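# Hook the hex nut out onto the tape strip

## Task

Pull the hex nut out of the gap between the spacers and leave it lying entirely on the tape strip. The hook pick on the table (orange-brown handle, hooked tip) may be used. Avoid toppling the upright spacers: every spacer that ends up fallen or tilted costs points, though toppling some still beats leaving the nut where it is.

## Robot and tools

Robot: two arms, left_arm and right_arm, facing each other across the table, each with a parallel gripper. In the scene frame the table centre is the origin, +z is up and the table top is at z = +0.020 m. left_arm's base is at (-0.037, +0.460, +0.039) m and right_arm's at (-0.030, -0.451, +0.039) m; arm names do not match image left and right. Hand positions (end_effector_position, metres, the point between the fingers about 3 to 4 cm behind the tips), orientations and velocities are reported in each arm's own base frame, whose +z is also up. Fixed cameras and the table use the scene frame. Fingers point along the gripper's +x and close along its y; only the last 1.5 cm of each finger face is flat.

Row layout (shared by execute_actions and move): a single flat list of 14 numbers, each in [-1, 1]. Numbers 1 to 7 are left_arm, 8 to 14 right_arm. Per arm the order is: wrist roll, waist, elbow, shoulder, wrist yaw, wrist pitch, then gripper opening. The six joint numbers are offsets, not poses: they are added to the arm's Joint targets as reported when the action or call begins (not to the previous row), so sending the same offset twice moves twice. Scale: 1.0 equals 2.055 rad for waist, shoulder and elbow and 4.263 rad for wrist pitch, wrist yaw and wrist roll. Stated joint ranges: waist -3.054 to 3.054, shoulder 0.000 to 3.142, elbow 0.000 to 2.356, wrist pitch and wrist yaw -1.571 to 1.571, wrist roll -3.142 to 3.142 (real ends may differ by 0.028 rad). Asking for more than 0.028 rad beyond a range end gets the action rejected for both arms. The opening number is absolute: +1 fully open (0.080 m pad gap), -1 fully closed; empty fingers touch near -0.78. To keep an arm still, send 0 for its joints and repeat its current opening (0 is a real half-open command).

execute_actions(actions, cameras): actions is a list of actions; each action is a list of up to 15 rows, one per 1/30 s step, with the last row held for the remaining steps, so each action lasts 0.5 s. An empty list only returns state and images. cameras selects images: cam_high, cam_low, cam_left_wrist, cam_right_wrist (672x504 each); omitted or ["all"] gives all, [] none.

move(target, speed, blend, opening_speed, blocking, cameras): drives all joints smoothly toward a target row (offsets from the current Joint targets) or a list of up to 15 rows, every one counted from those same starting targets. speed is the top joint speed in rad/s (0.01 to 7, default 0.5), one value or one per target; blend (rad) rounds corners in a list; opening_speed (0.2 or more per second) ramps the gripper. The path ignores obstacles and the other arm. The result adds a move: line such as done, off_target, moving, held or fault, plus limits=held if steps were withheld. blocking=false returns after about 0.5 s while the move continues; stop brakes it.

wait(seconds 0 to 10) lets time pass with commands held. zoom_image(camera, region [x0, y0, x1, y1] in pixels, at most 504 by 504) enlarges part of the latest image. read_manual gives licence texts only. finished_scene ends the attempt for good; the nut must stay on the tape without the robot.

Result lines: Joint positions, Joint velocities and Joint targets per arm follow the row order above, then the finger gap in metres. grip_measured uses the opening scale; to hold something, command about 0.08 below its reading at first contact. Joint torques and External joint torques are estimates (positive toward larger angles). Wrist depth gives a 7x7 grid of distances in mm (70 to 1000) per wrist camera, rows separated by " / ", "-" meaning no value. Messages to notice: "joint sent to its limit", "joint command not followed" (clearance check changed targets), blocked (an arm was stopped by contact), TORQUE FAULT (10 s stop), MOTOR HOT and OVER-TEMPERATURE FAULT.

Cautions: joints move at limited speed and the hand cannot be commanded more than 70 mm from where it is, so big changes take several actions. Strike things gently and slowly; faster moves and targets deeper past contact push harder. Torque load limits are small at the wrist (about 5.5 to 5.9 N m). Never let the arms hit or grip each other. Don't drop the pick or release anything while it moves, and keep everything on the table. Stretched poses, held loads and pushing against stops heat motors. To end a push, command targets back past the measured positions.

Each tool is called after "Emit:" as name(argument=value, ...) on one line, values as JSON.

## Session

Emit:
execute_actions(actions=[])

Scene clock: 0.00 s.
left_arm: end_effector_position=(+0.0805, +0.2876, +0.3264) grip_measured=+1.000 end_effector_quat_wxyz=(+0.880, +0.018, +0.406, +0.245) | right_arm: end_effector_position=(+0.3004, -0.0303, +0.2340) grip_measured=+1.000 end_effector_quat_wxyz=(+0.824, +0.176, +0.287, -0.456)
Joint names: [wrist roll, waist, elbow, shoulder, wrist yaw, wrist pitch]
Joint positions: left_arm=[1.059 1.581 1.661 1.37 0.588 -1.305 0.08] | right_arm=[1.159 0.277 1.272 1.394 0.833 -1.107 0.08]
Joint velocities: within noise
Joint torques (N m): no reading
External joint torques (N m): no reading
Motor temperatures (°C): left_arm=[33 40 32 30 39 44] | right_arm=[38 35 33 31 32 37]
Heat: left arm: hottest wrist pitch 44 °C (+0.0 °C/min); right arm: hottest wrist roll 38 °C (+0.0 °C/min).
Wrist depth (mm): cam_left_wrist=[775 973 - - 544 514 476 / 809 - - - 495 478 453 / 855 - - - 465 445 358 / 911 - - - 435 415 358 / 925 86 - 421 410 - 320 / - 86 - 395 387 - - / - - - 360 351 333 -] | cam_right_wrist=[515 552 531 - - - 908 / 436 365 481 476 - - - / 377 353 412 427 411 413 - / 357 369 378 379 371 381 381 / 341 346 341 341 330 343 329 / - - 305 312 312 300 81 / - - 282 286 286 286 75]
Joint targets: left_arm=[1.059 1.581 1.663 1.368 0.589 -1.303] | right_arm=[1.159 0.277 1.275 1.391 0.835 -1.106]
Tool commands: left_gripper/opening=+1.0 right_gripper/opening=+1.0

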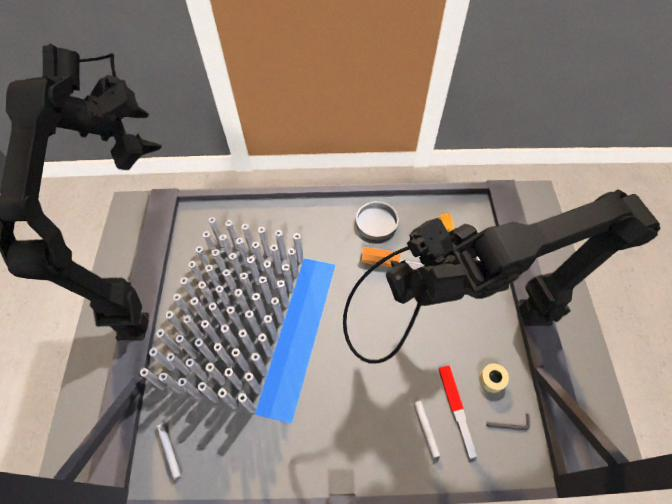

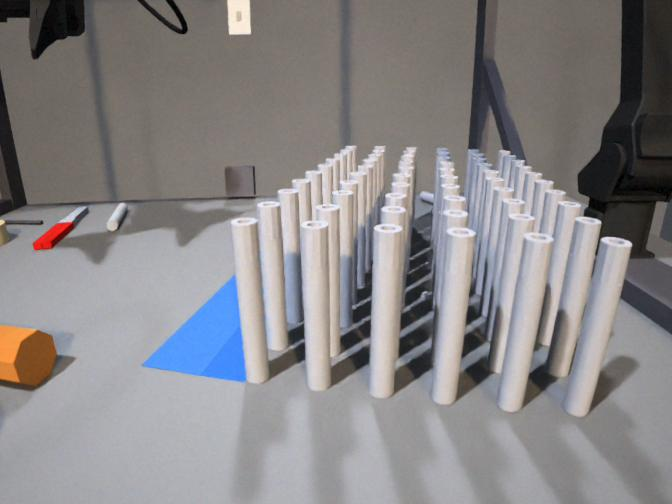

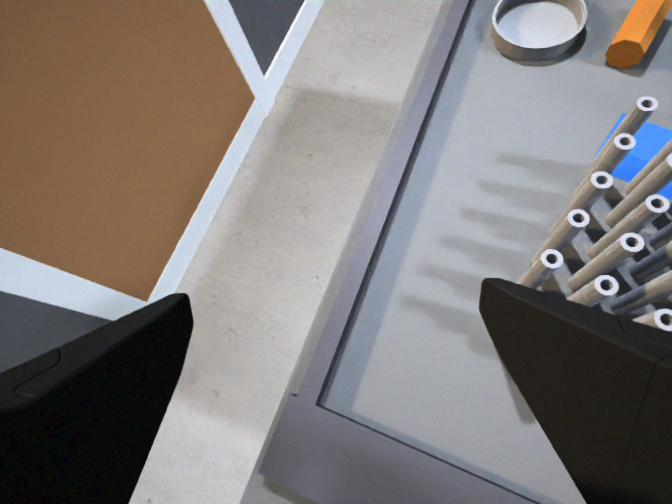

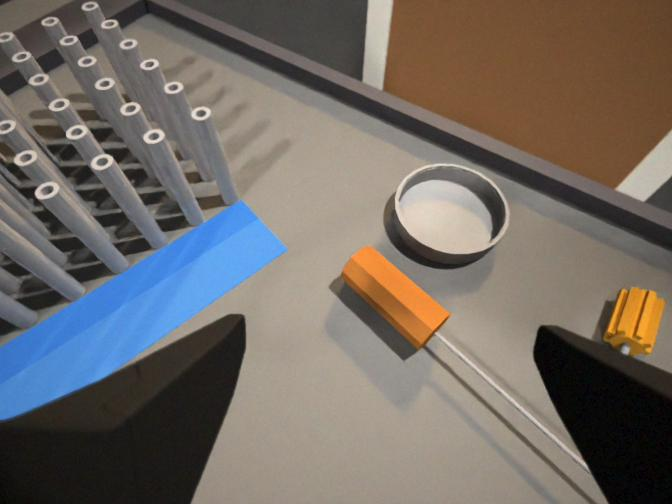

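Emit:
zoom_image(camera="cam_high", region=[120, 200, 350, 430])

Emit:
zoom_image(camera="cam_low", region=[340, 200, 540, 400])

Scaled by 2.191 from the camera's 672x504 image, which has a finer 960x720 frame.

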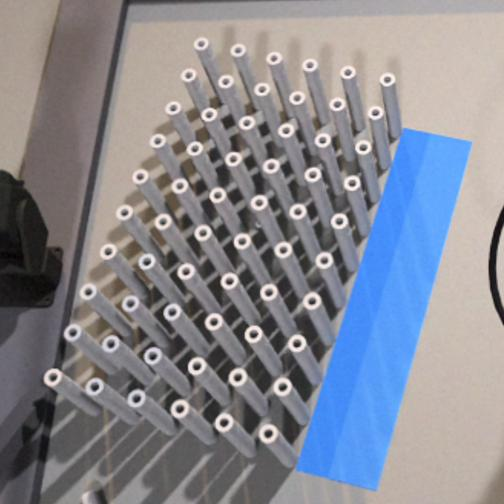

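Scaled by 2.520 from the camera's 672x504 image, which has a finer 960x720 frame.

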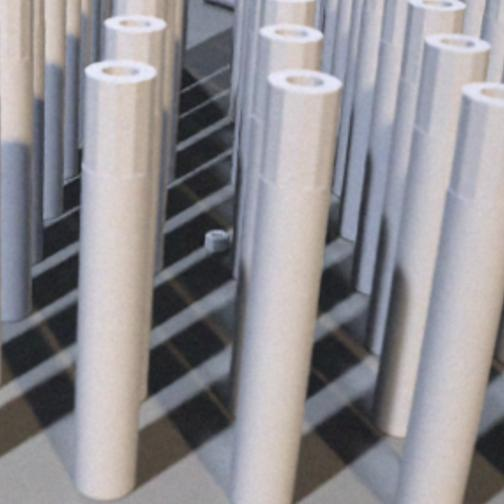

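Emit:
zoom_image(camera="cam_high", region=[200, 260, 290, 350])

Emit:
zoom_image(camera="cam_low", region=[390, 260, 460, 330])

Emit:
zoom_image(camera="cam_high", region=[330, 180, 550, 460])

Scaled by 5.600 from the camera's 672x504 image, which has a finer 960x720 frame.

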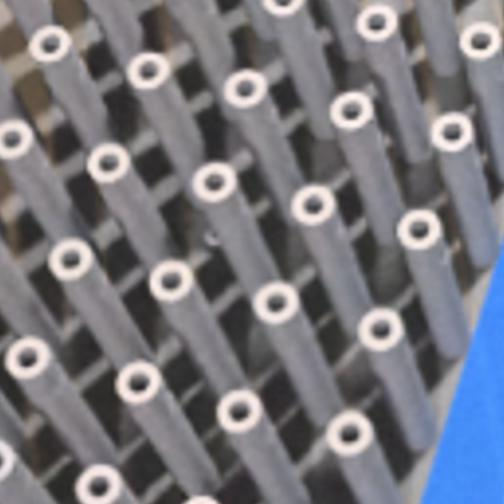

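Scaled by 7.200 from the camera's 672x504 image, which has a finer 960x720 frame.

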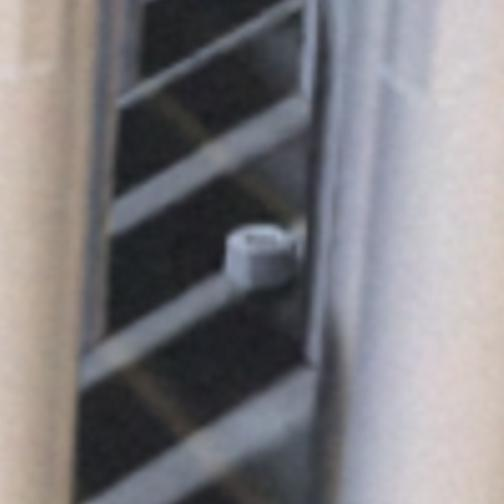

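Scaled by 1.800 from the camera's 672x504 image, which has a finer 960x720 frame.

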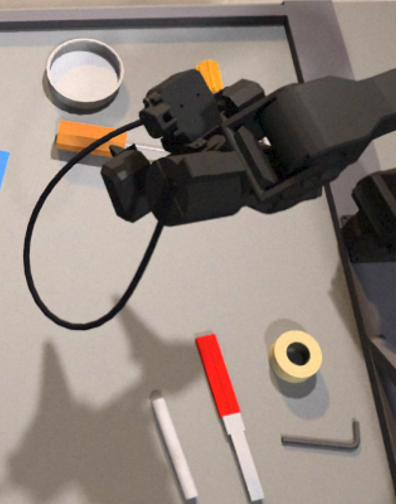

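Emit:
zoom_image(camera="cam_high", region=[0, 0, 504, 504])

Emit:
zoom_image(camera="cam_high", region=[430, 160, 672, 400])

Emit:
zoom_image(camera="cam_right_wrist", region=[320, 140, 672, 504])

Scaled by 1.000.

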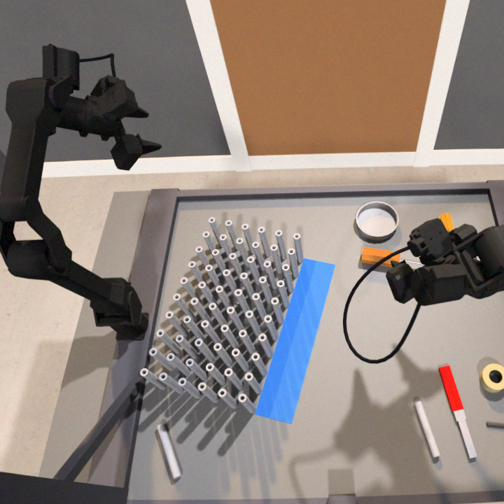

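Scaled by 2.083 from the camera's 672x504 image, which has a finer 960x720 frame.

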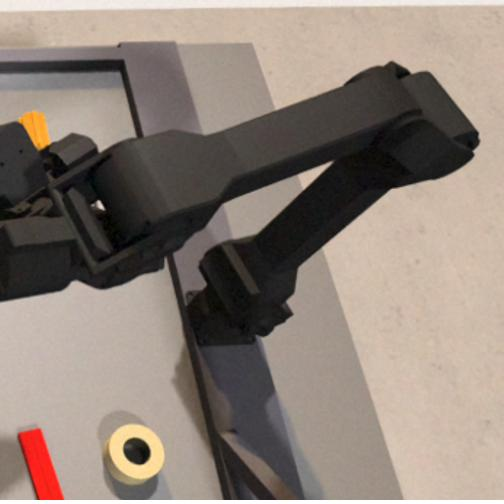

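Scaled by 1.385 from the camera's 672x504 image, which has a finer 960x720 frame.

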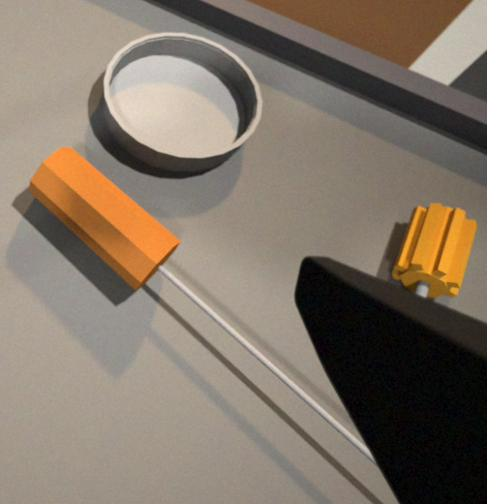

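Emit:
move(target=[-0.272, 0.292, 0, 0, -0.195, -0.08, 1, 0,0,0,0,0,0,1], speed=1.0, cameras=[])

the call would take left_arm's wrist pitch more than 0.028 radians past the lower end of its range (-1.571 radians), so nothing of the call was run. Give that joint a number nearer 0 in that row, or first move the joint away from that end.
Scene clock: 64.47 s.
left_arm: end_effector_position=(+0.0805, +0.2876, +0.3264) grip_measured=+1.000 end_effector_quat_wxyz=(+0.880, +0.018, +0.406, +0.245) | right_arm: end_effector_position=(+0.3004, -0.0303, +0.2340) grip_measured=+1.000 end_effector_quat_wxyz=(+0.824, +0.176, +0.287, -0.456)
Joint names: [wrist roll, waist, elbow, shoulder, wrist yaw, wrist pitch]
Joint positions: left_arm=[1.059 1.581 1.661 1.37 0.588 -1.305 0.08] | right_arm=[1.159 0.277 1.272 1.394 0.833 -1.107 0.08]
Joint velocities: within noise
Joint torques (N m): left_arm=[-0.03 0.02 6.16 -4.17 0.39 1.47] | right_arm=[0.02 0.04 7.14 -6.28 0.49 0.83]
External joint torques (N m): left_arm=[-0.02 0 0.59 -0.08 0.06 0.4] | right_arm=[0.02 0.05 1.28 -1.72 0.04 0.07]
Motor temperatures (°C): left_arm=[33 39 35 34 38 46] | right_arm=[37 35 38 34 33 38]
Heat: left arm: hottest wrist pitch 46 °C (+1.0 °C/min); right arm: hottest elbow 38 °C (+4.0 °C/min).
Joint targets: left_arm=[1.059 1.581 1.663 1.368 0.589 -1.303] | right_arm=[1.159 0.277 1.275 1.391 0.835 -1.106]
Tool commands: left_gripper/opening=+1.0 right_gripper/opening=+1.0

Emit:
move(target=[0,0,0,0,0,0,1, -0.272, 0.34, 0, 0, -0.196, -0.08, 1], speed=1.0)

Scene clock: 69.67 s.
left_arm: end_effector_position=(+0.0805, +0.2876, +0.3264) grip_measured=+1.000 end_effector_quat_wxyz=(+0.880, +0.018, +0.406, +0.245) | right_arm: end_effector_position=(+0.1271, +0.1855, +0.1750) grip_measured=+1.000 end_effector_quat_wxyz=(+0.628, -0.330, +0.624, +0.329)
Joint names: [wrist roll, waist, elbow, shoulder, wrist yaw, wrist pitch]
Joint positions: left_arm=[1.059 1.581 1.661 1.37 0.588 -1.305 0.08] | right_arm=[0.003 0.972 1.272 1.394 0.003 -1.445 0.08]
Joint velocities: within noise
Joint torques (N m): left_arm=[-0.02 0.05 6.17 -4.23 0.39 1.46] | right_arm=[-0.06 0.43 6.68 -5.72 -0.11 0.17]
External joint torques (N m): left_arm=[-0.01 0.05 0.62 -0.11 0.07 0.41] | right_arm=[-0.06 0.43 1.28 -1.58 -0.11 -0.15]
Motor temperatures (°C): left_arm=[33 39 35 34 38 46] | right_arm=[37 35 38 34 33 38]
Heat: left arm: hottest wrist pitch 46 °C (+1.0 °C/min); right arm: hottest elbow 38 °C (+3.0 °C/min).
Wrist depth (mm): cam_left_wrist=[777 959 - - 543 511 473 / 818 - - - 493 475 454 / 855 - - - 463 442 371 / 897 - - - 437 416 359 / 922 86 - 423 412 - 320 / - 86 - 393 387 - - / - - - 360 352 332 -] | cam_right_wrist=[212 222 221 220 214 219 217 / 217 231 235 233 231 227 230 / 232 233 248 248 246 237 245 / 244 242 259 261 256 261 258 / 150 158 250 281 281 274 274 / - - 281 289 301 292 81 / - - 332 292 321 325 75]
Joint targets: left_arm=[1.059 1.581 1.663 1.368 0.589 -1.303] | right_arm=[0.000 0.976 1.275 1.391 -0.001 -1.448]
move: done

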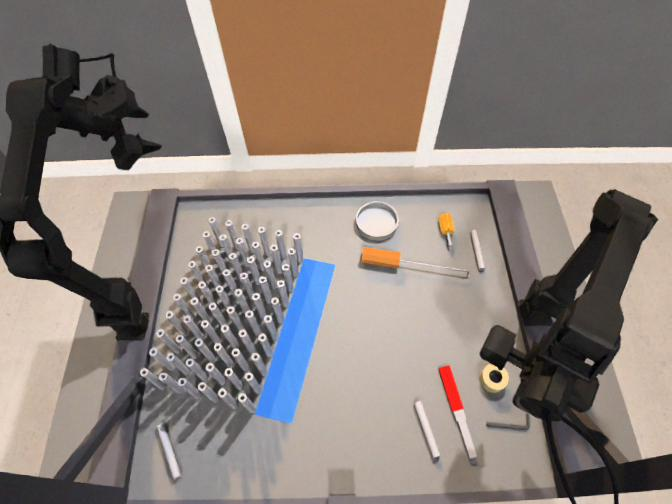

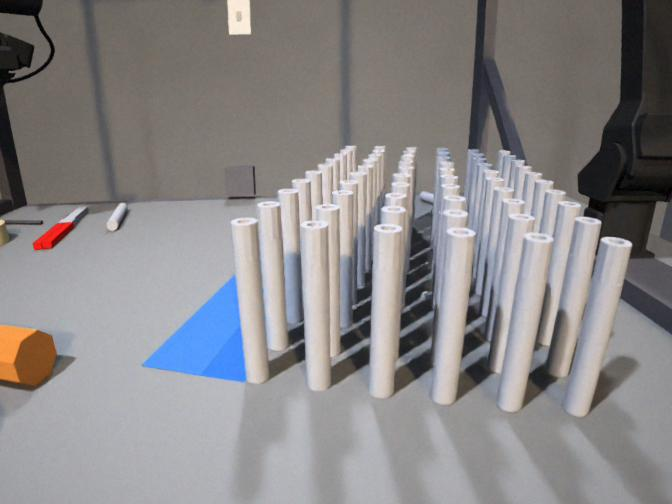

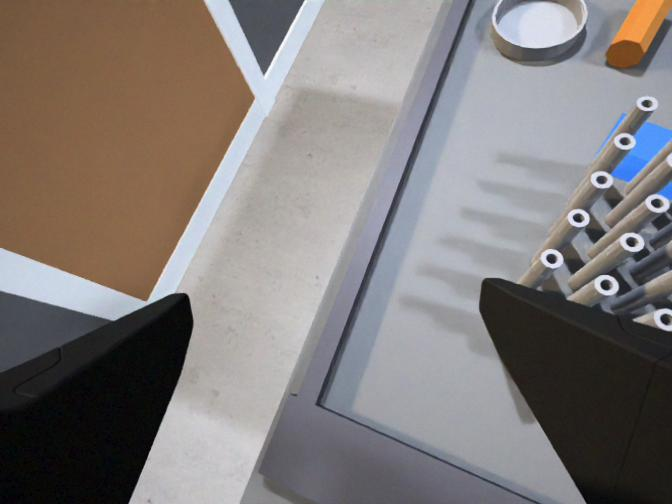

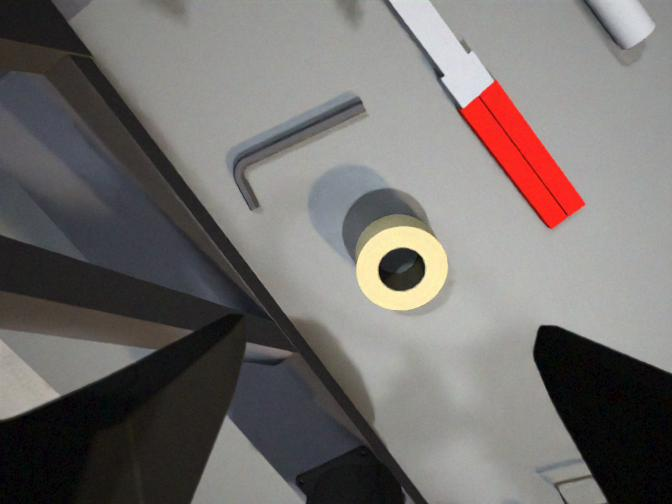

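Emit:
zoom_image(camera="cam_high", region=[340, 190, 500, 310])

Emit:
zoom_image(camera="cam_high", region=[440, 250, 490, 290])

Emit:
zoom_image(camera="cam_high", region=[240, 220, 350, 330])

Scaled by 3.150 from the camera's 672x504 image, which has a finer 960x720 frame.

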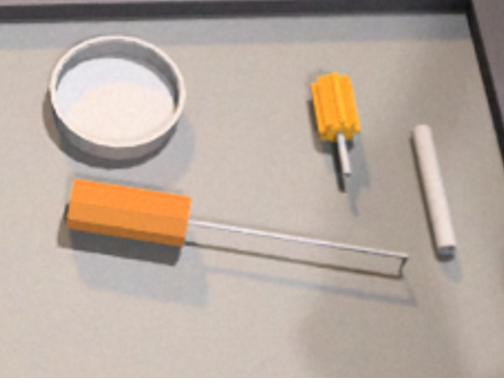

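Scaled by 10.080 from the camera's 672x504 image, which has a finer 960x720 frame.

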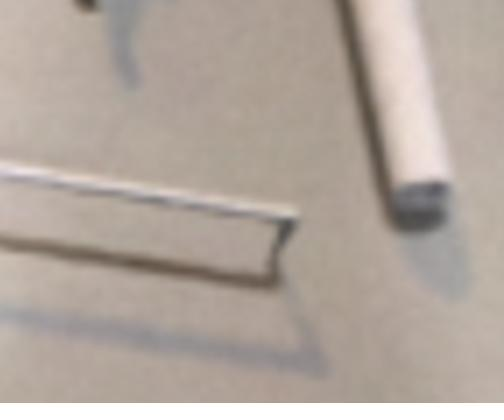

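Scaled by 4.582 from the camera's 672x504 image, which has a finer 960x720 frame.

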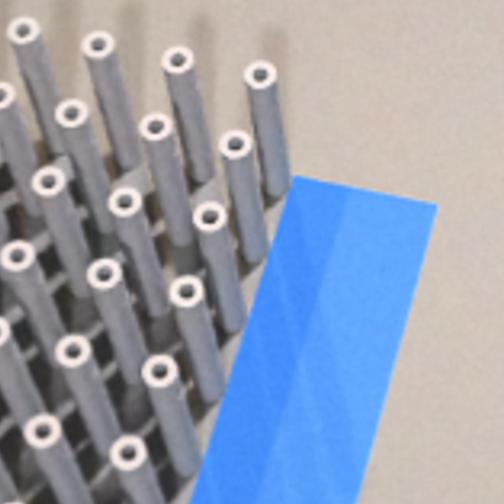

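Emit:
move(target=[0,0,0,0,0,0,1, -0.0368, -0.634, 0.2895, 0.2735, 0, -0.0094, 1], speed=1.2)

Scene clock: 177.23 s.
left_arm: end_effector_position=(+0.0805, +0.2876, +0.3264) grip_measured=+1.000 end_effector_quat_wxyz=(+0.880, +0.018, +0.406, +0.245) | right_arm: end_effector_position=(+0.3463, -0.1176, +0.1696) grip_measured=+1.000 end_effector_quat_wxyz=(+0.704, +0.061, +0.705, -0.062)
Joint names: [wrist roll, waist, elbow, shoulder, wrist yaw, wrist pitch]
Joint positions: left_arm=[1.059 1.581 1.661 1.37 0.588 -1.305 0.08] | right_arm=[-0.154 -0.327 1.859 1.945 0.002 -1.485 0.08]
Joint velocities: within noise
Joint torques (N m): left_arm=[-0.02 0.07 6.18 -4.14 0.39 1.45] | right_arm=[-0.09 0.01 7.71 -9.27 -0.07 0.12]
External joint torques (N m): left_arm=[-0.01 0.08 0.59 -0.05 0.06 0.37] | right_arm=[-0.09 0.05 2.29 -1.21 -0.06 -0.22]
Motor temperatures (°C): left_arm=[32 37 36 36 38 46] | right_arm=[36 34 38 34 32 36]
Heat: left arm: hottest wrist pitch 46 °C (+0.0 °C/min); right arm: hottest elbow 38 °C (+0.0 °C/min).
Wrist depth (mm): cam_left_wrist=[771 973 - - 546 510 474 / 809 - - - 494 476 454 / 844 - - - 463 444 372 / 904 - - - 438 416 358 / 924 86 - 423 412 - 320 / - 87 - 394 386 - - / - - - 360 352 331 -] | cam_right_wrist=[216 215 213 211 210 209 208 / 228 226 226 224 220 220 216 / 244 241 240 238 209 232 231 / 261 258 256 255 220 251 244 / 279 272 270 273 269 265 264 / - - 296 294 291 282 81 / - - 322 320 312 310 75]
Joint targets: left_arm=[1.059 1.581 1.663 1.368 0.589 -1.303] | right_arm=[-0.157 -0.327 1.870 1.953 -0.001 -1.488]
move: done

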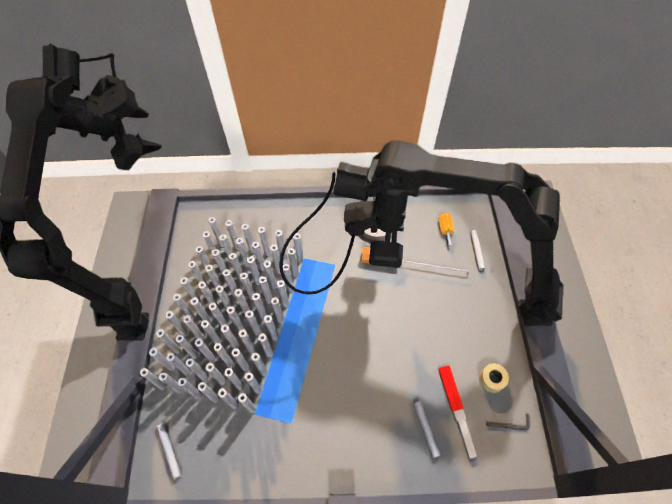

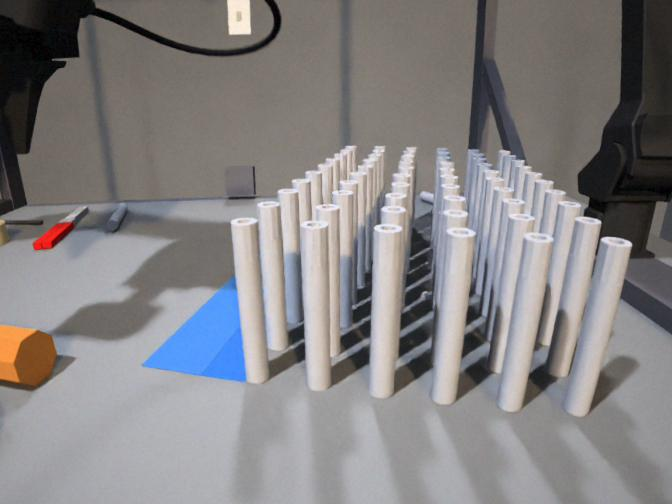

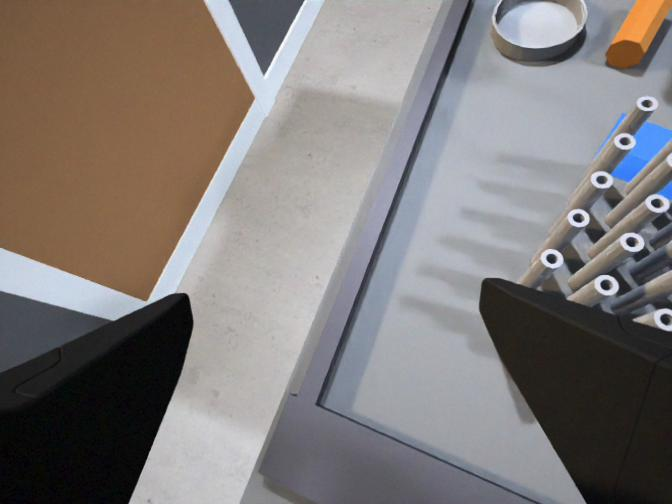

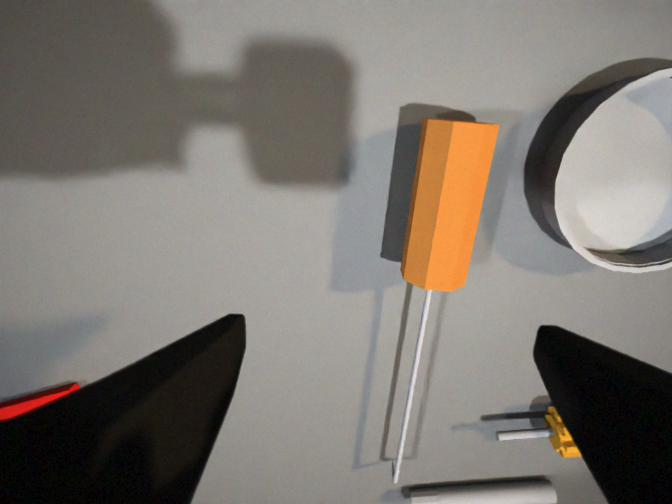

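Emit:
zoom_image(camera="cam_right_wrist", region=[340, 400, 460, 500])

Emit:
zoom_image(camera="cam_right_wrist", region=[370, 90, 530, 310])

Scaled by 4.200 from the camera's 672x504 image, which has a finer 960x720 frame.

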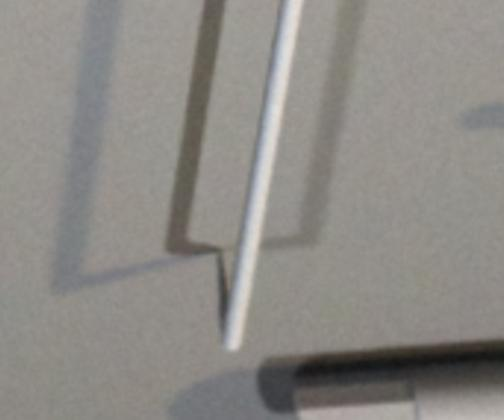

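Scaled by 2.291 from the camera's 672x504 image, which has a finer 960x720 frame.

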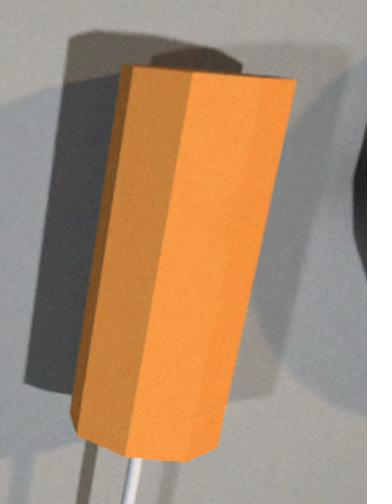

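Emit:
zoom_image(camera="cam_low", region=[0, 310, 80, 400])

Emit:
zoom_image(camera="cam_left_wrist", region=[580, 0, 672, 80])

Scaled by 5.600 from the camera's 672x504 image, which has a finer 960x720 frame.

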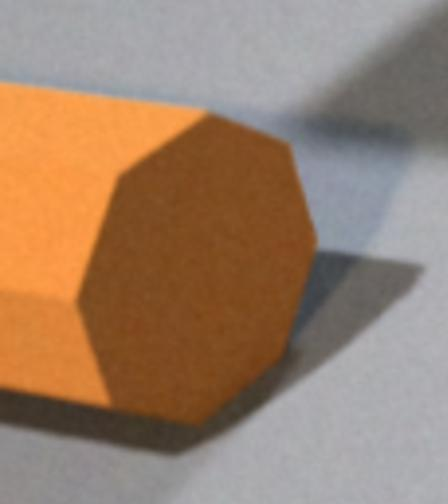

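Scaled by 5.478 from the camera's 672x504 image, which has a finer 960x720 frame.

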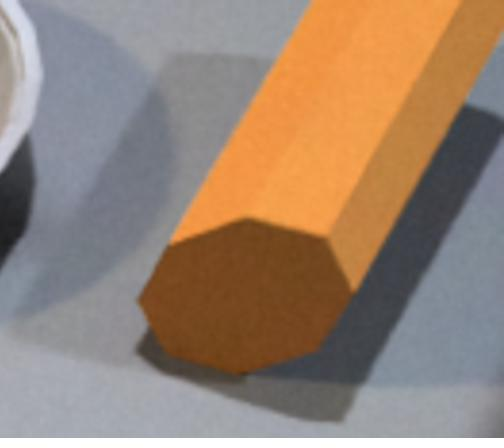

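Emit:
move(target=[-0.2484, -0.728, -0.2774, -0.1348, -0.1382, 0.0188, 1, 0,0,0,0,0,0,1], speed=1.2)

Scene clock: 239.13 s.
left_arm: end_effector_position=(+0.2189, +0.0187, +0.1948) grip_measured=+1.000 end_effector_quat_wxyz=(+0.819, -0.024, +0.573, +0.033) | right_arm: end_effector_position=(+0.3462, -0.1176, +0.1696) grip_measured=+1.000 end_effector_quat_wxyz=(+0.704, +0.061, +0.705, -0.062)
Joint names: [wrist roll, waist, elbow, shoulder, wrist yaw, wrist pitch]
Joint positions: left_arm=[0.005 0.088 1.104 1.1 0.004 -1.226 0.08] | right_arm=[-0.154 -0.327 1.859 1.945 0.002 -1.485 0.08]
Joint velocities: within noise
Joint torques (N m): left_arm=[-0.18 -0.21 4.98 -3.41 -0.19 1.35] | right_arm=[-0.09 0 7.74 -9.28 -0.07 0.13]
External joint torques (N m): left_arm=[-0.18 -0.22 -1.02 -0.84 -0.19 0.45] | right_arm=[-0.09 0 2.35 -1.17 -0.06 -0.18]
Motor temperatures (°C): left_arm=[32 37 37 36 38 46] | right_arm=[35 34 37 39 32 35]
Heat: left arm: hottest wrist pitch 46 °C (+0.0 °C/min); right arm: hottest shoulder 39 °C (+4.1 °C/min).
Wrist depth (mm): cam_left_wrist=[225 247 217 279 282 287 292 / 270 251 254 281 285 288 292 / 273 276 279 283 262 263 245 / 216 244 281 285 288 291 247 / 237 86 283 287 269 - 299 / - 87 285 263 244 - - / - 286 288 228 295 187 -] | cam_right_wrist=[215 214 212 212 210 209 208 / 228 227 226 225 220 220 218 / 244 241 240 239 210 231 230 / 261 259 257 253 221 250 244 / 281 274 271 272 270 264 263 / - - 297 295 292 282 81 / - - 321 319 314 310 75]
Joint targets: left_arm=[0.000 0.085 1.093 1.090 0.000 -1.223] | right_arm=[-0.157 -0.327 1.870 1.953 -0.001 -1.488]
move: done

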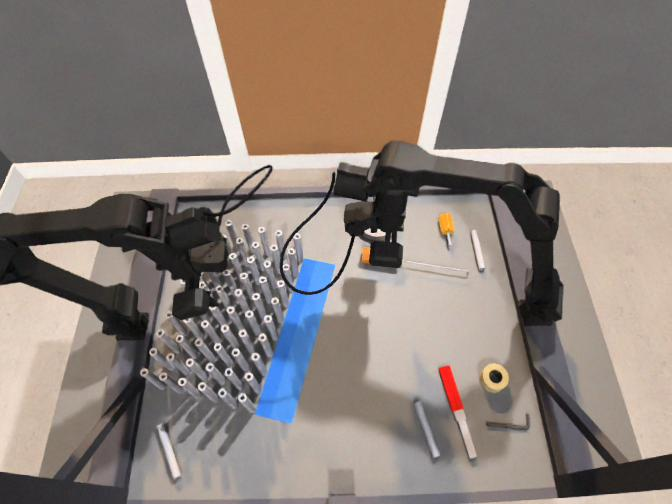

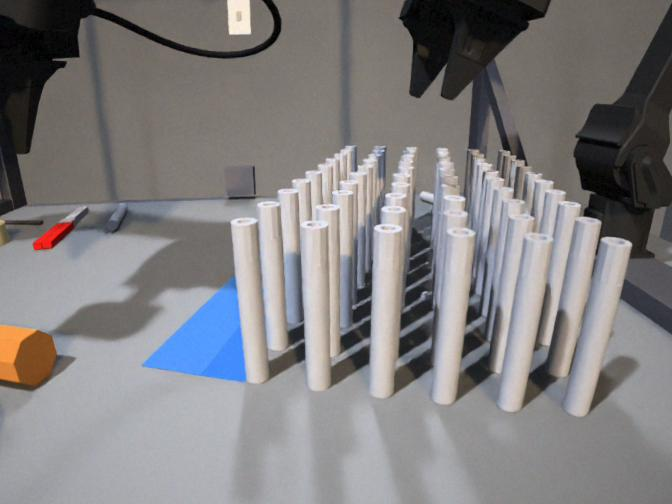

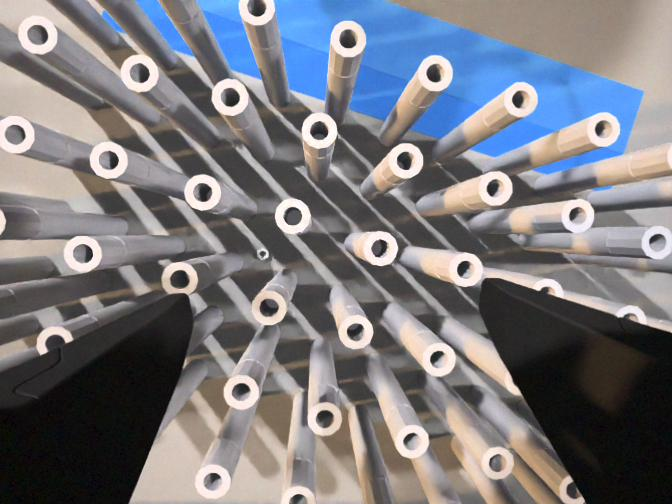

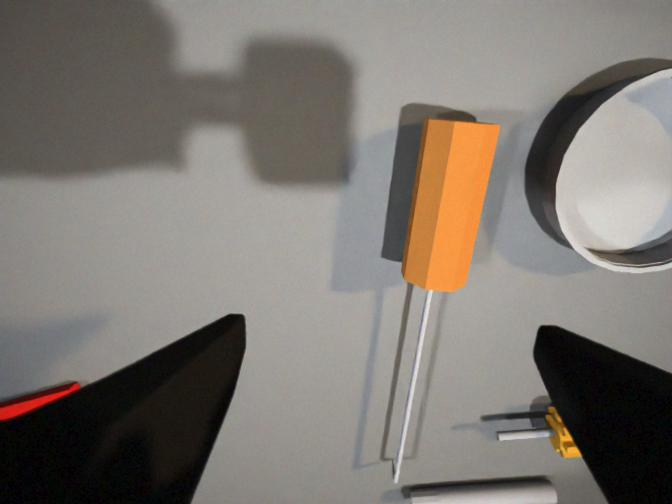

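Emit:
zoom_image(camera="cam_left_wrist", region=[230, 220, 300, 290])

Emit:
zoom_image(camera="cam_left_wrist", region=[120, 0, 420, 300])

Scaled by 7.200 from the camera's 672x504 image, which has a finer 960x720 frame.

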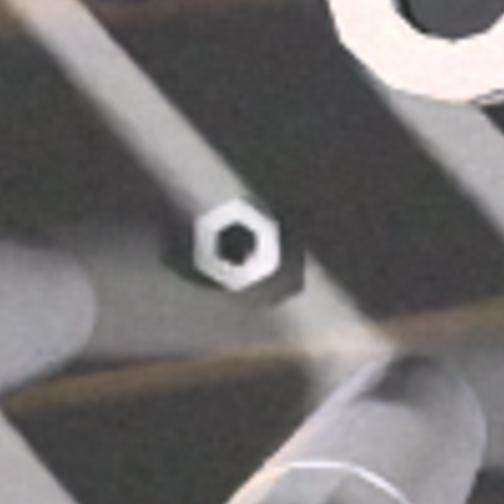

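Scaled by 1.680 from the camera's 672x504 image, which has a finer 960x720 frame.

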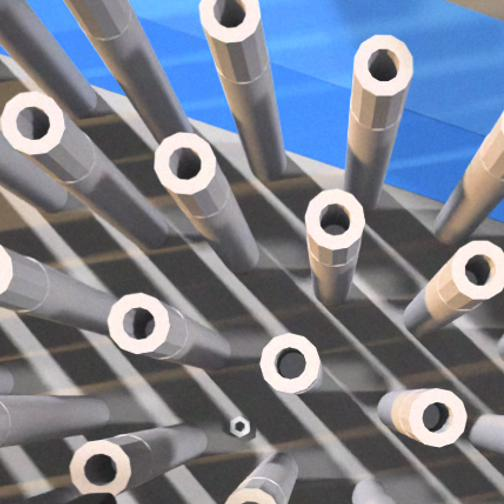

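Emit:
move(target=[0,0,0,0,0,0,1, -0.0155, -0.0554, -0.0756, 0.0416, 0, 0.0566, 1], speed=0.6, cameras=["cam_high", "cam_right_wrist"])

Scene clock: 376.83 s.
left_arm: end_effector_position=(+0.2188, +0.0186, +0.1947) grip_measured=+1.000 end_effector_quat_wxyz=(+0.819, -0.024, +0.573, +0.033) | right_arm: end_effector_position=(+0.3534, -0.1671, +0.1018) grip_measured=+1.000 end_effector_quat_wxyz=(+0.704, +0.077, +0.702, -0.079)
Joint names: [wrist roll, waist, elbow, shoulder, wrist yaw, wrist pitch]
Joint positions: left_arm=[0.005 0.087 1.104 1.1 0.003 -1.226 0.08] | right_arm=[-0.219 -0.441 1.719 2.037 0.002 -1.25 0.08]
Joint velocities: within noise
Joint torques (N m): left_arm=[-0.17 -0.22 5.04 -3.43 -0.16 1.34] | right_arm=[-0.1 -0.01 5.68 -10.9 -0.07 0.53]
External joint torques (N m): left_arm=[-0.17 -0.23 -0.92 -0.88 -0.17 0.46] | right_arm=[-0.1 -0.07 0.25 -2.19 -0.05 0.22]
Motor temperatures (°C): left_arm=[32 35 37 34 37 44] | right_arm=[35 33 38 42 32 34]
Heat: left arm: hottest wrist pitch 44 °C (-1.0 °C/min); right arm: hottest shoulder 42 °C (+1.0 °C/min).
Wrist depth (mm): cam_left_wrist=[226 247 217 278 283 286 291 / 271 264 253 280 284 288 292 / 273 276 279 283 262 263 245 / 216 244 281 287 288 292 247 / 238 86 282 286 270 - 300 / - 87 286 263 244 - - / - 285 289 228 295 186 -] | cam_right_wrist=[155 154 152 151 151 149 149 / 164 163 163 161 160 157 155 / 174 173 172 166 167 165 165 / 185 185 184 148 178 175 175 / 201 196 193 161 193 186 183 / - - 212 211 209 204 81 / - - 230 228 227 227 75]
Joint targets: left_arm=[0.000 0.085 1.093 1.090 0.000 -1.223] | right_arm=[-0.223 -0.441 1.715 2.039 0.000 -1.246]
move: done
Images, in order (width x height): cam_high 672x504, cam_right_wrist 672x504.

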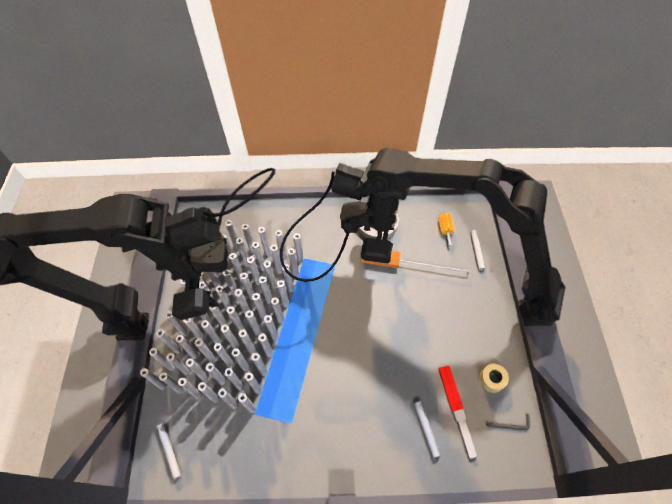

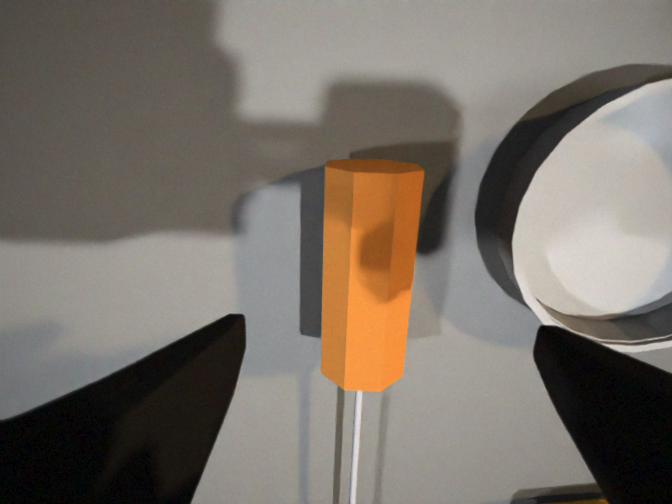

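Emit:
move(target=[0,0,0,0,0,0,1, 0.0018, 0.0018, -0.0427, 0.0297, 0, 0.0347, 0.47], speed=0.4, cameras=["cam_low", "cam_right_wrist"])

Scene clock: 392.30 s.
left_arm: end_effector_position=(+0.2188, +0.0186, +0.1947) grip_measured=+1.000 end_effector_quat_wxyz=(+0.819, -0.024, +0.573, +0.033) | right_arm: end_effector_position=(+0.3612, -0.1708, +0.0582) grip_measured=+0.472 end_effector_quat_wxyz=(+0.705, +0.077, +0.701, -0.079)
Joint names: [wrist roll, waist, elbow, shoulder, wrist yaw, wrist pitch]
Joint positions: left_arm=[0.005 0.087 1.104 1.1 0.003 -1.226 0.08] | right_arm=[-0.22 -0.441 1.632 2.095 0.002 -1.102 0.056]
Joint velocities: within noise
Joint torques (N m): left_arm=[-0.16 -0.2 5.01 -3.45 -0.16 1.34] | right_arm=[0.14 0.44 5.36 -10.74 -0.06 0.54]
External joint torques (N m): left_arm=[-0.16 -0.18 -0.93 -0.92 -0.17 0.45] | right_arm=[0.13 0.38 -0.04 -1.72 -0.05 0.19]
Motor temperatures (°C): left_arm=[32 35 37 34 37 44] | right_arm=[35 33 37 41 32 35]
Heat: left arm: hottest wrist pitch 44 °C (-1.0 °C/min); right arm: hottest shoulder 41 °C (+0.0 °C/min).
Wrist depth (mm): cam_left_wrist=[225 247 216 279 283 287 292 / 271 264 254 281 285 288 292 / 273 276 278 284 262 262 246 / 216 244 281 285 289 292 247 / 238 86 283 287 269 - 299 / - 87 285 263 244 - - / - 286 289 228 295 187 -] | cam_right_wrist=[115 115 114 113 112 111 111 / 122 122 120 119 119 119 117 / 130 129 128 125 126 125 119 / 139 138 136 102 105 132 128 / 149 148 144 109 115 118 139 / - - 97 114 151 89 145 / - - 168 126 168 90 -]
Joint targets: left_arm=[0.000 0.085 1.093 1.090 0.000 -1.223] | right_arm=[-0.216 -0.437 1.627 2.100 0.000 -1.098]
move: done
Images, in order (width x height): cam_low 672x504, cam_right_wrist 672x504.

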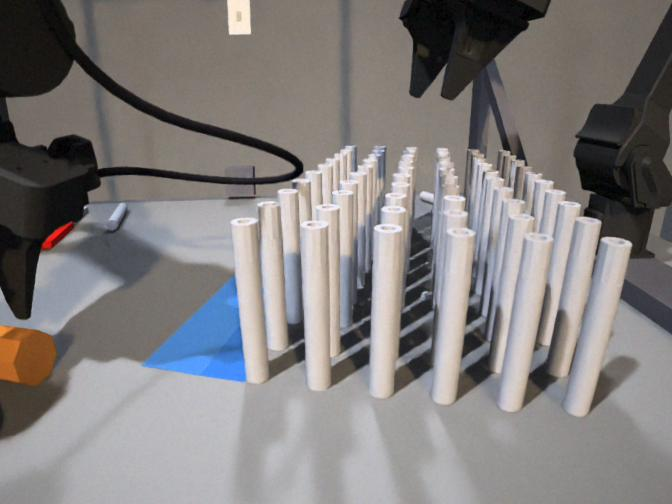

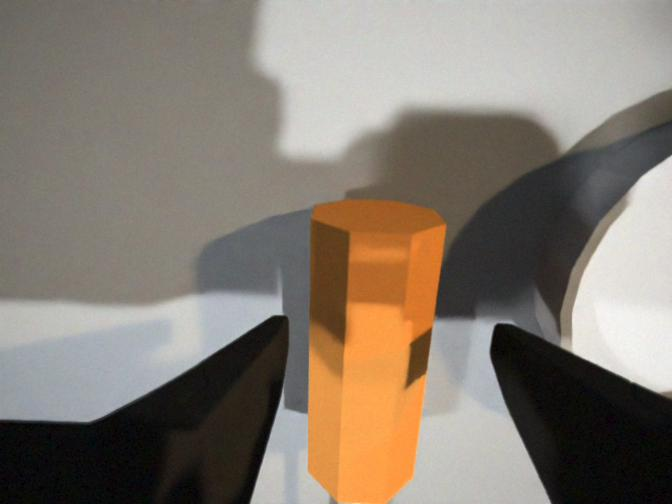

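Emit:
move(target=[0,0,0,0,0,0,1, 0.0028, 0.0058, -0.0326, 0.0113, 0, 0.0212, 0.47], speed=0.25, cameras=["cam_low", "cam_right_wrist"])

Scene clock: 406.03 s.
left_arm: end_effector_position=(+0.2188, +0.0186, +0.1947) grip_measured=+1.000 end_effector_quat_wxyz=(+0.819, -0.024, +0.573, +0.033) | right_arm: end_effector_position=(+0.3628, -0.1662, +0.0341) grip_measured=+0.472 end_effector_quat_wxyz=(+0.706, +0.076, +0.700, -0.079)
Joint names: [wrist roll, waist, elbow, shoulder, wrist yaw, wrist pitch]
Joint positions: left_arm=[0.005 0.087 1.104 1.1 0.003 -1.226 0.08] | right_arm=[-0.208 -0.429 1.566 2.116 0.002 -1.012 0.056]
Joint velocities: within noise
Joint torques (N m): left_arm=[-0.16 -0.16 5.01 -3.43 -0.16 1.33] | right_arm=[0.16 0.65 5.29 -10.51 -0.07 0.54]
External joint torques (N m): left_arm=[-0.16 -0.16 -0.95 -0.87 -0.16 0.44] | right_arm=[0.16 0.66 0.06 -1.53 -0.06 0.2]
Motor temperatures (°C): left_arm=[31 35 37 34 37 44] | right_arm=[34 33 37 43 32 35]
Heat: left arm: hottest wrist pitch 44 °C (+0.0 °C/min); right arm: hottest shoulder 43 °C (+2.0 °C/min).
Wrist depth (mm): cam_left_wrist=[226 245 203 278 282 287 291 / 271 265 252 280 285 288 293 / 274 276 279 284 261 263 246 / 216 244 281 286 288 292 247 / 238 86 283 287 269 - 299 / - 87 285 262 244 - - / - 286 288 228 295 187 -] | cam_right_wrist=[93 93 92 93 92 - 91 / - 99 98 97 97 96 95 / 105 105 104 103 102 102 100 / - 112 111 107 93 109 104 / 121 120 116 84 78 113 111 / - - 97 90 85 95 74 / - - 139 99 97 132 -]
Joint targets: left_arm=[0.000 0.085 1.093 1.090 0.000 -1.223] | right_arm=[-0.204 -0.425 1.560 2.123 0.000 -1.008]
move: done
Images, in order (width x height): cam_low 672x504, cam_right_wrist 672x504.

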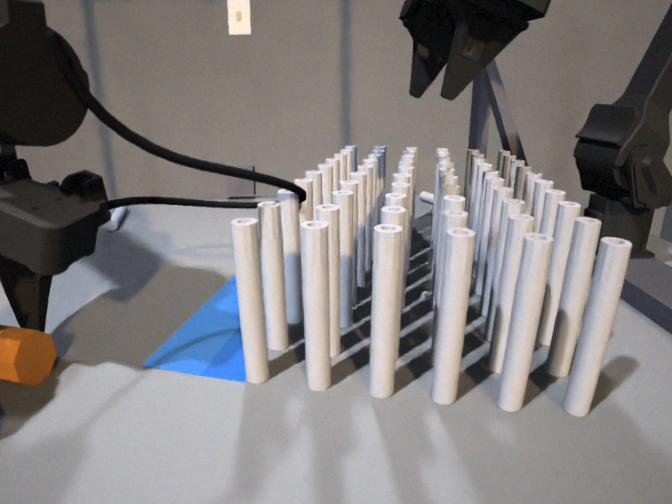

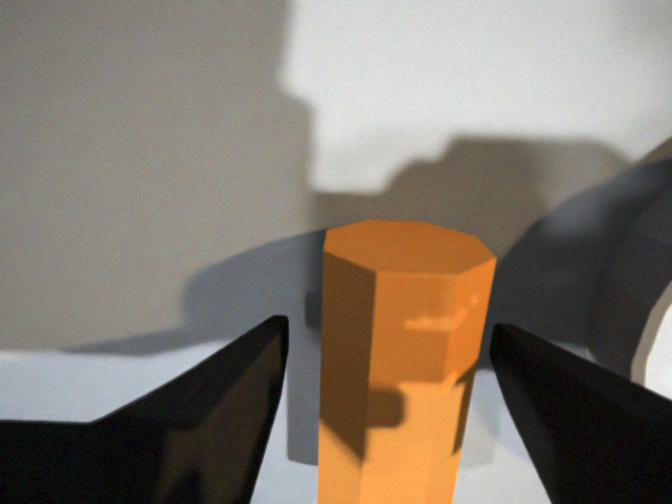

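Emit:
move(target=[[0,0,0,0,0,0,1, -0.0014, -0.003, 0, 0, 0, 0, 0.47],[0,0,0,0,0,0,1, -0.0014, -0.003, 0, 0, 0, 0, -0.25]], speed=0.25, opening_speed=0.8, cameras=["cam_low", "cam_right_wrist"])

Scene clock: 412.70 s.
left_arm: end_effector_position=(+0.2188, +0.0186, +0.1947) grip_measured=+1.000 end_effector_quat_wxyz=(+0.819, -0.024, +0.573, +0.033) | right_arm: end_effector_position=(+0.3630, -0.1663, +0.0341) grip_measured=-0.010 end_effector_quat_wxyz=(+0.706, +0.076, +0.700, -0.079)
Joint names: [wrist roll, waist, elbow, shoulder, wrist yaw, wrist pitch]
Joint positions: left_arm=[0.005 0.087 1.104 1.1 0.003 -1.226 0.08] | right_arm=[-0.208 -0.429 1.566 2.116 0.002 -1.011 0.035]
Joint velocities: within noise
Joint torques (N m): left_arm=[-0.17 -0.2 4.99 -3.44 -0.14 1.34] | right_arm=[-0.03 -0.22 5.26 -10.49 -0.07 0.52]
External joint torques (N m): left_arm=[-0.17 -0.18 -0.99 -0.84 -0.15 0.46] | right_arm=[-0.03 -0.22 0.03 -1.5 -0.06 0.17]
Motor temperatures (°C): left_arm=[31 35 37 34 37 44] | right_arm=[34 33 36 42 32 35]
Heat: left arm: hottest wrist pitch 44 °C (+0.0 °C/min); right arm: hottest shoulder 42 °C (+1.0 °C/min).
Wrist depth (mm): cam_left_wrist=[226 245 203 277 283 286 291 / 271 264 252 280 285 288 293 / 274 276 279 284 261 263 246 / 216 244 281 286 289 292 248 / 237 86 282 286 269 - 299 / - 87 286 262 245 - - / - 286 289 228 295 187 -] | cam_right_wrist=[94 93 93 93 93 - 92 / - 99 98 98 97 97 96 / 106 105 105 104 102 102 101 / - 113 111 108 93 109 104 / 121 120 119 84 78 115 111 / - 128 - 87 84 82 108 / - - - 97 95 73 -]
Joint targets: left_arm=[0.000 0.085 1.093 1.090 0.000 -1.223] | right_arm=[-0.210 -0.431 1.560 2.123 0.000 -1.008]
move: done
Images, in order (width x height): cam_low 672x504, cam_right_wrist 672x504.

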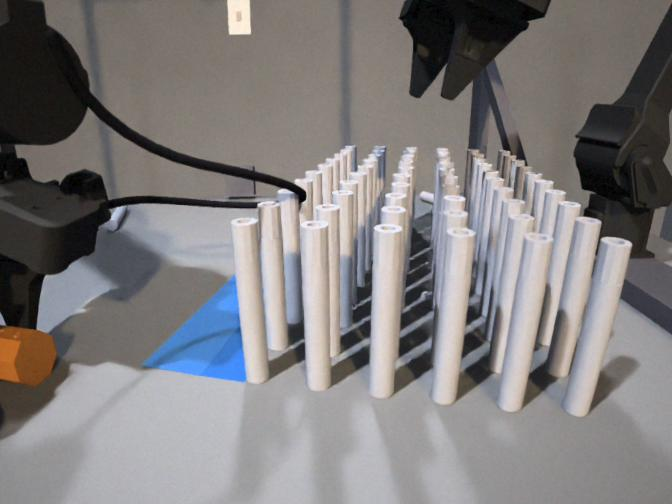

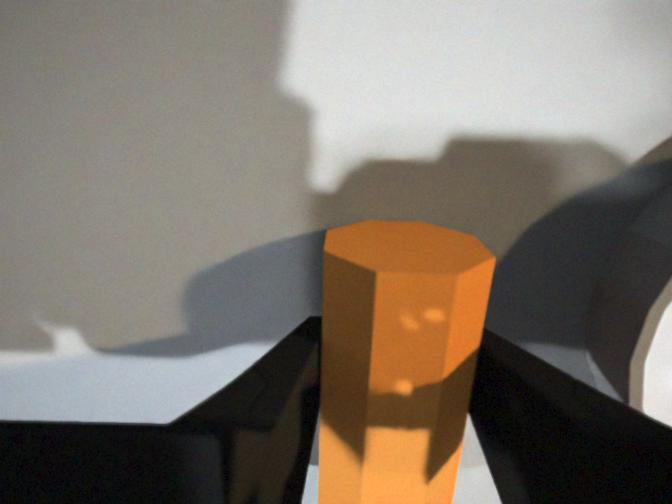

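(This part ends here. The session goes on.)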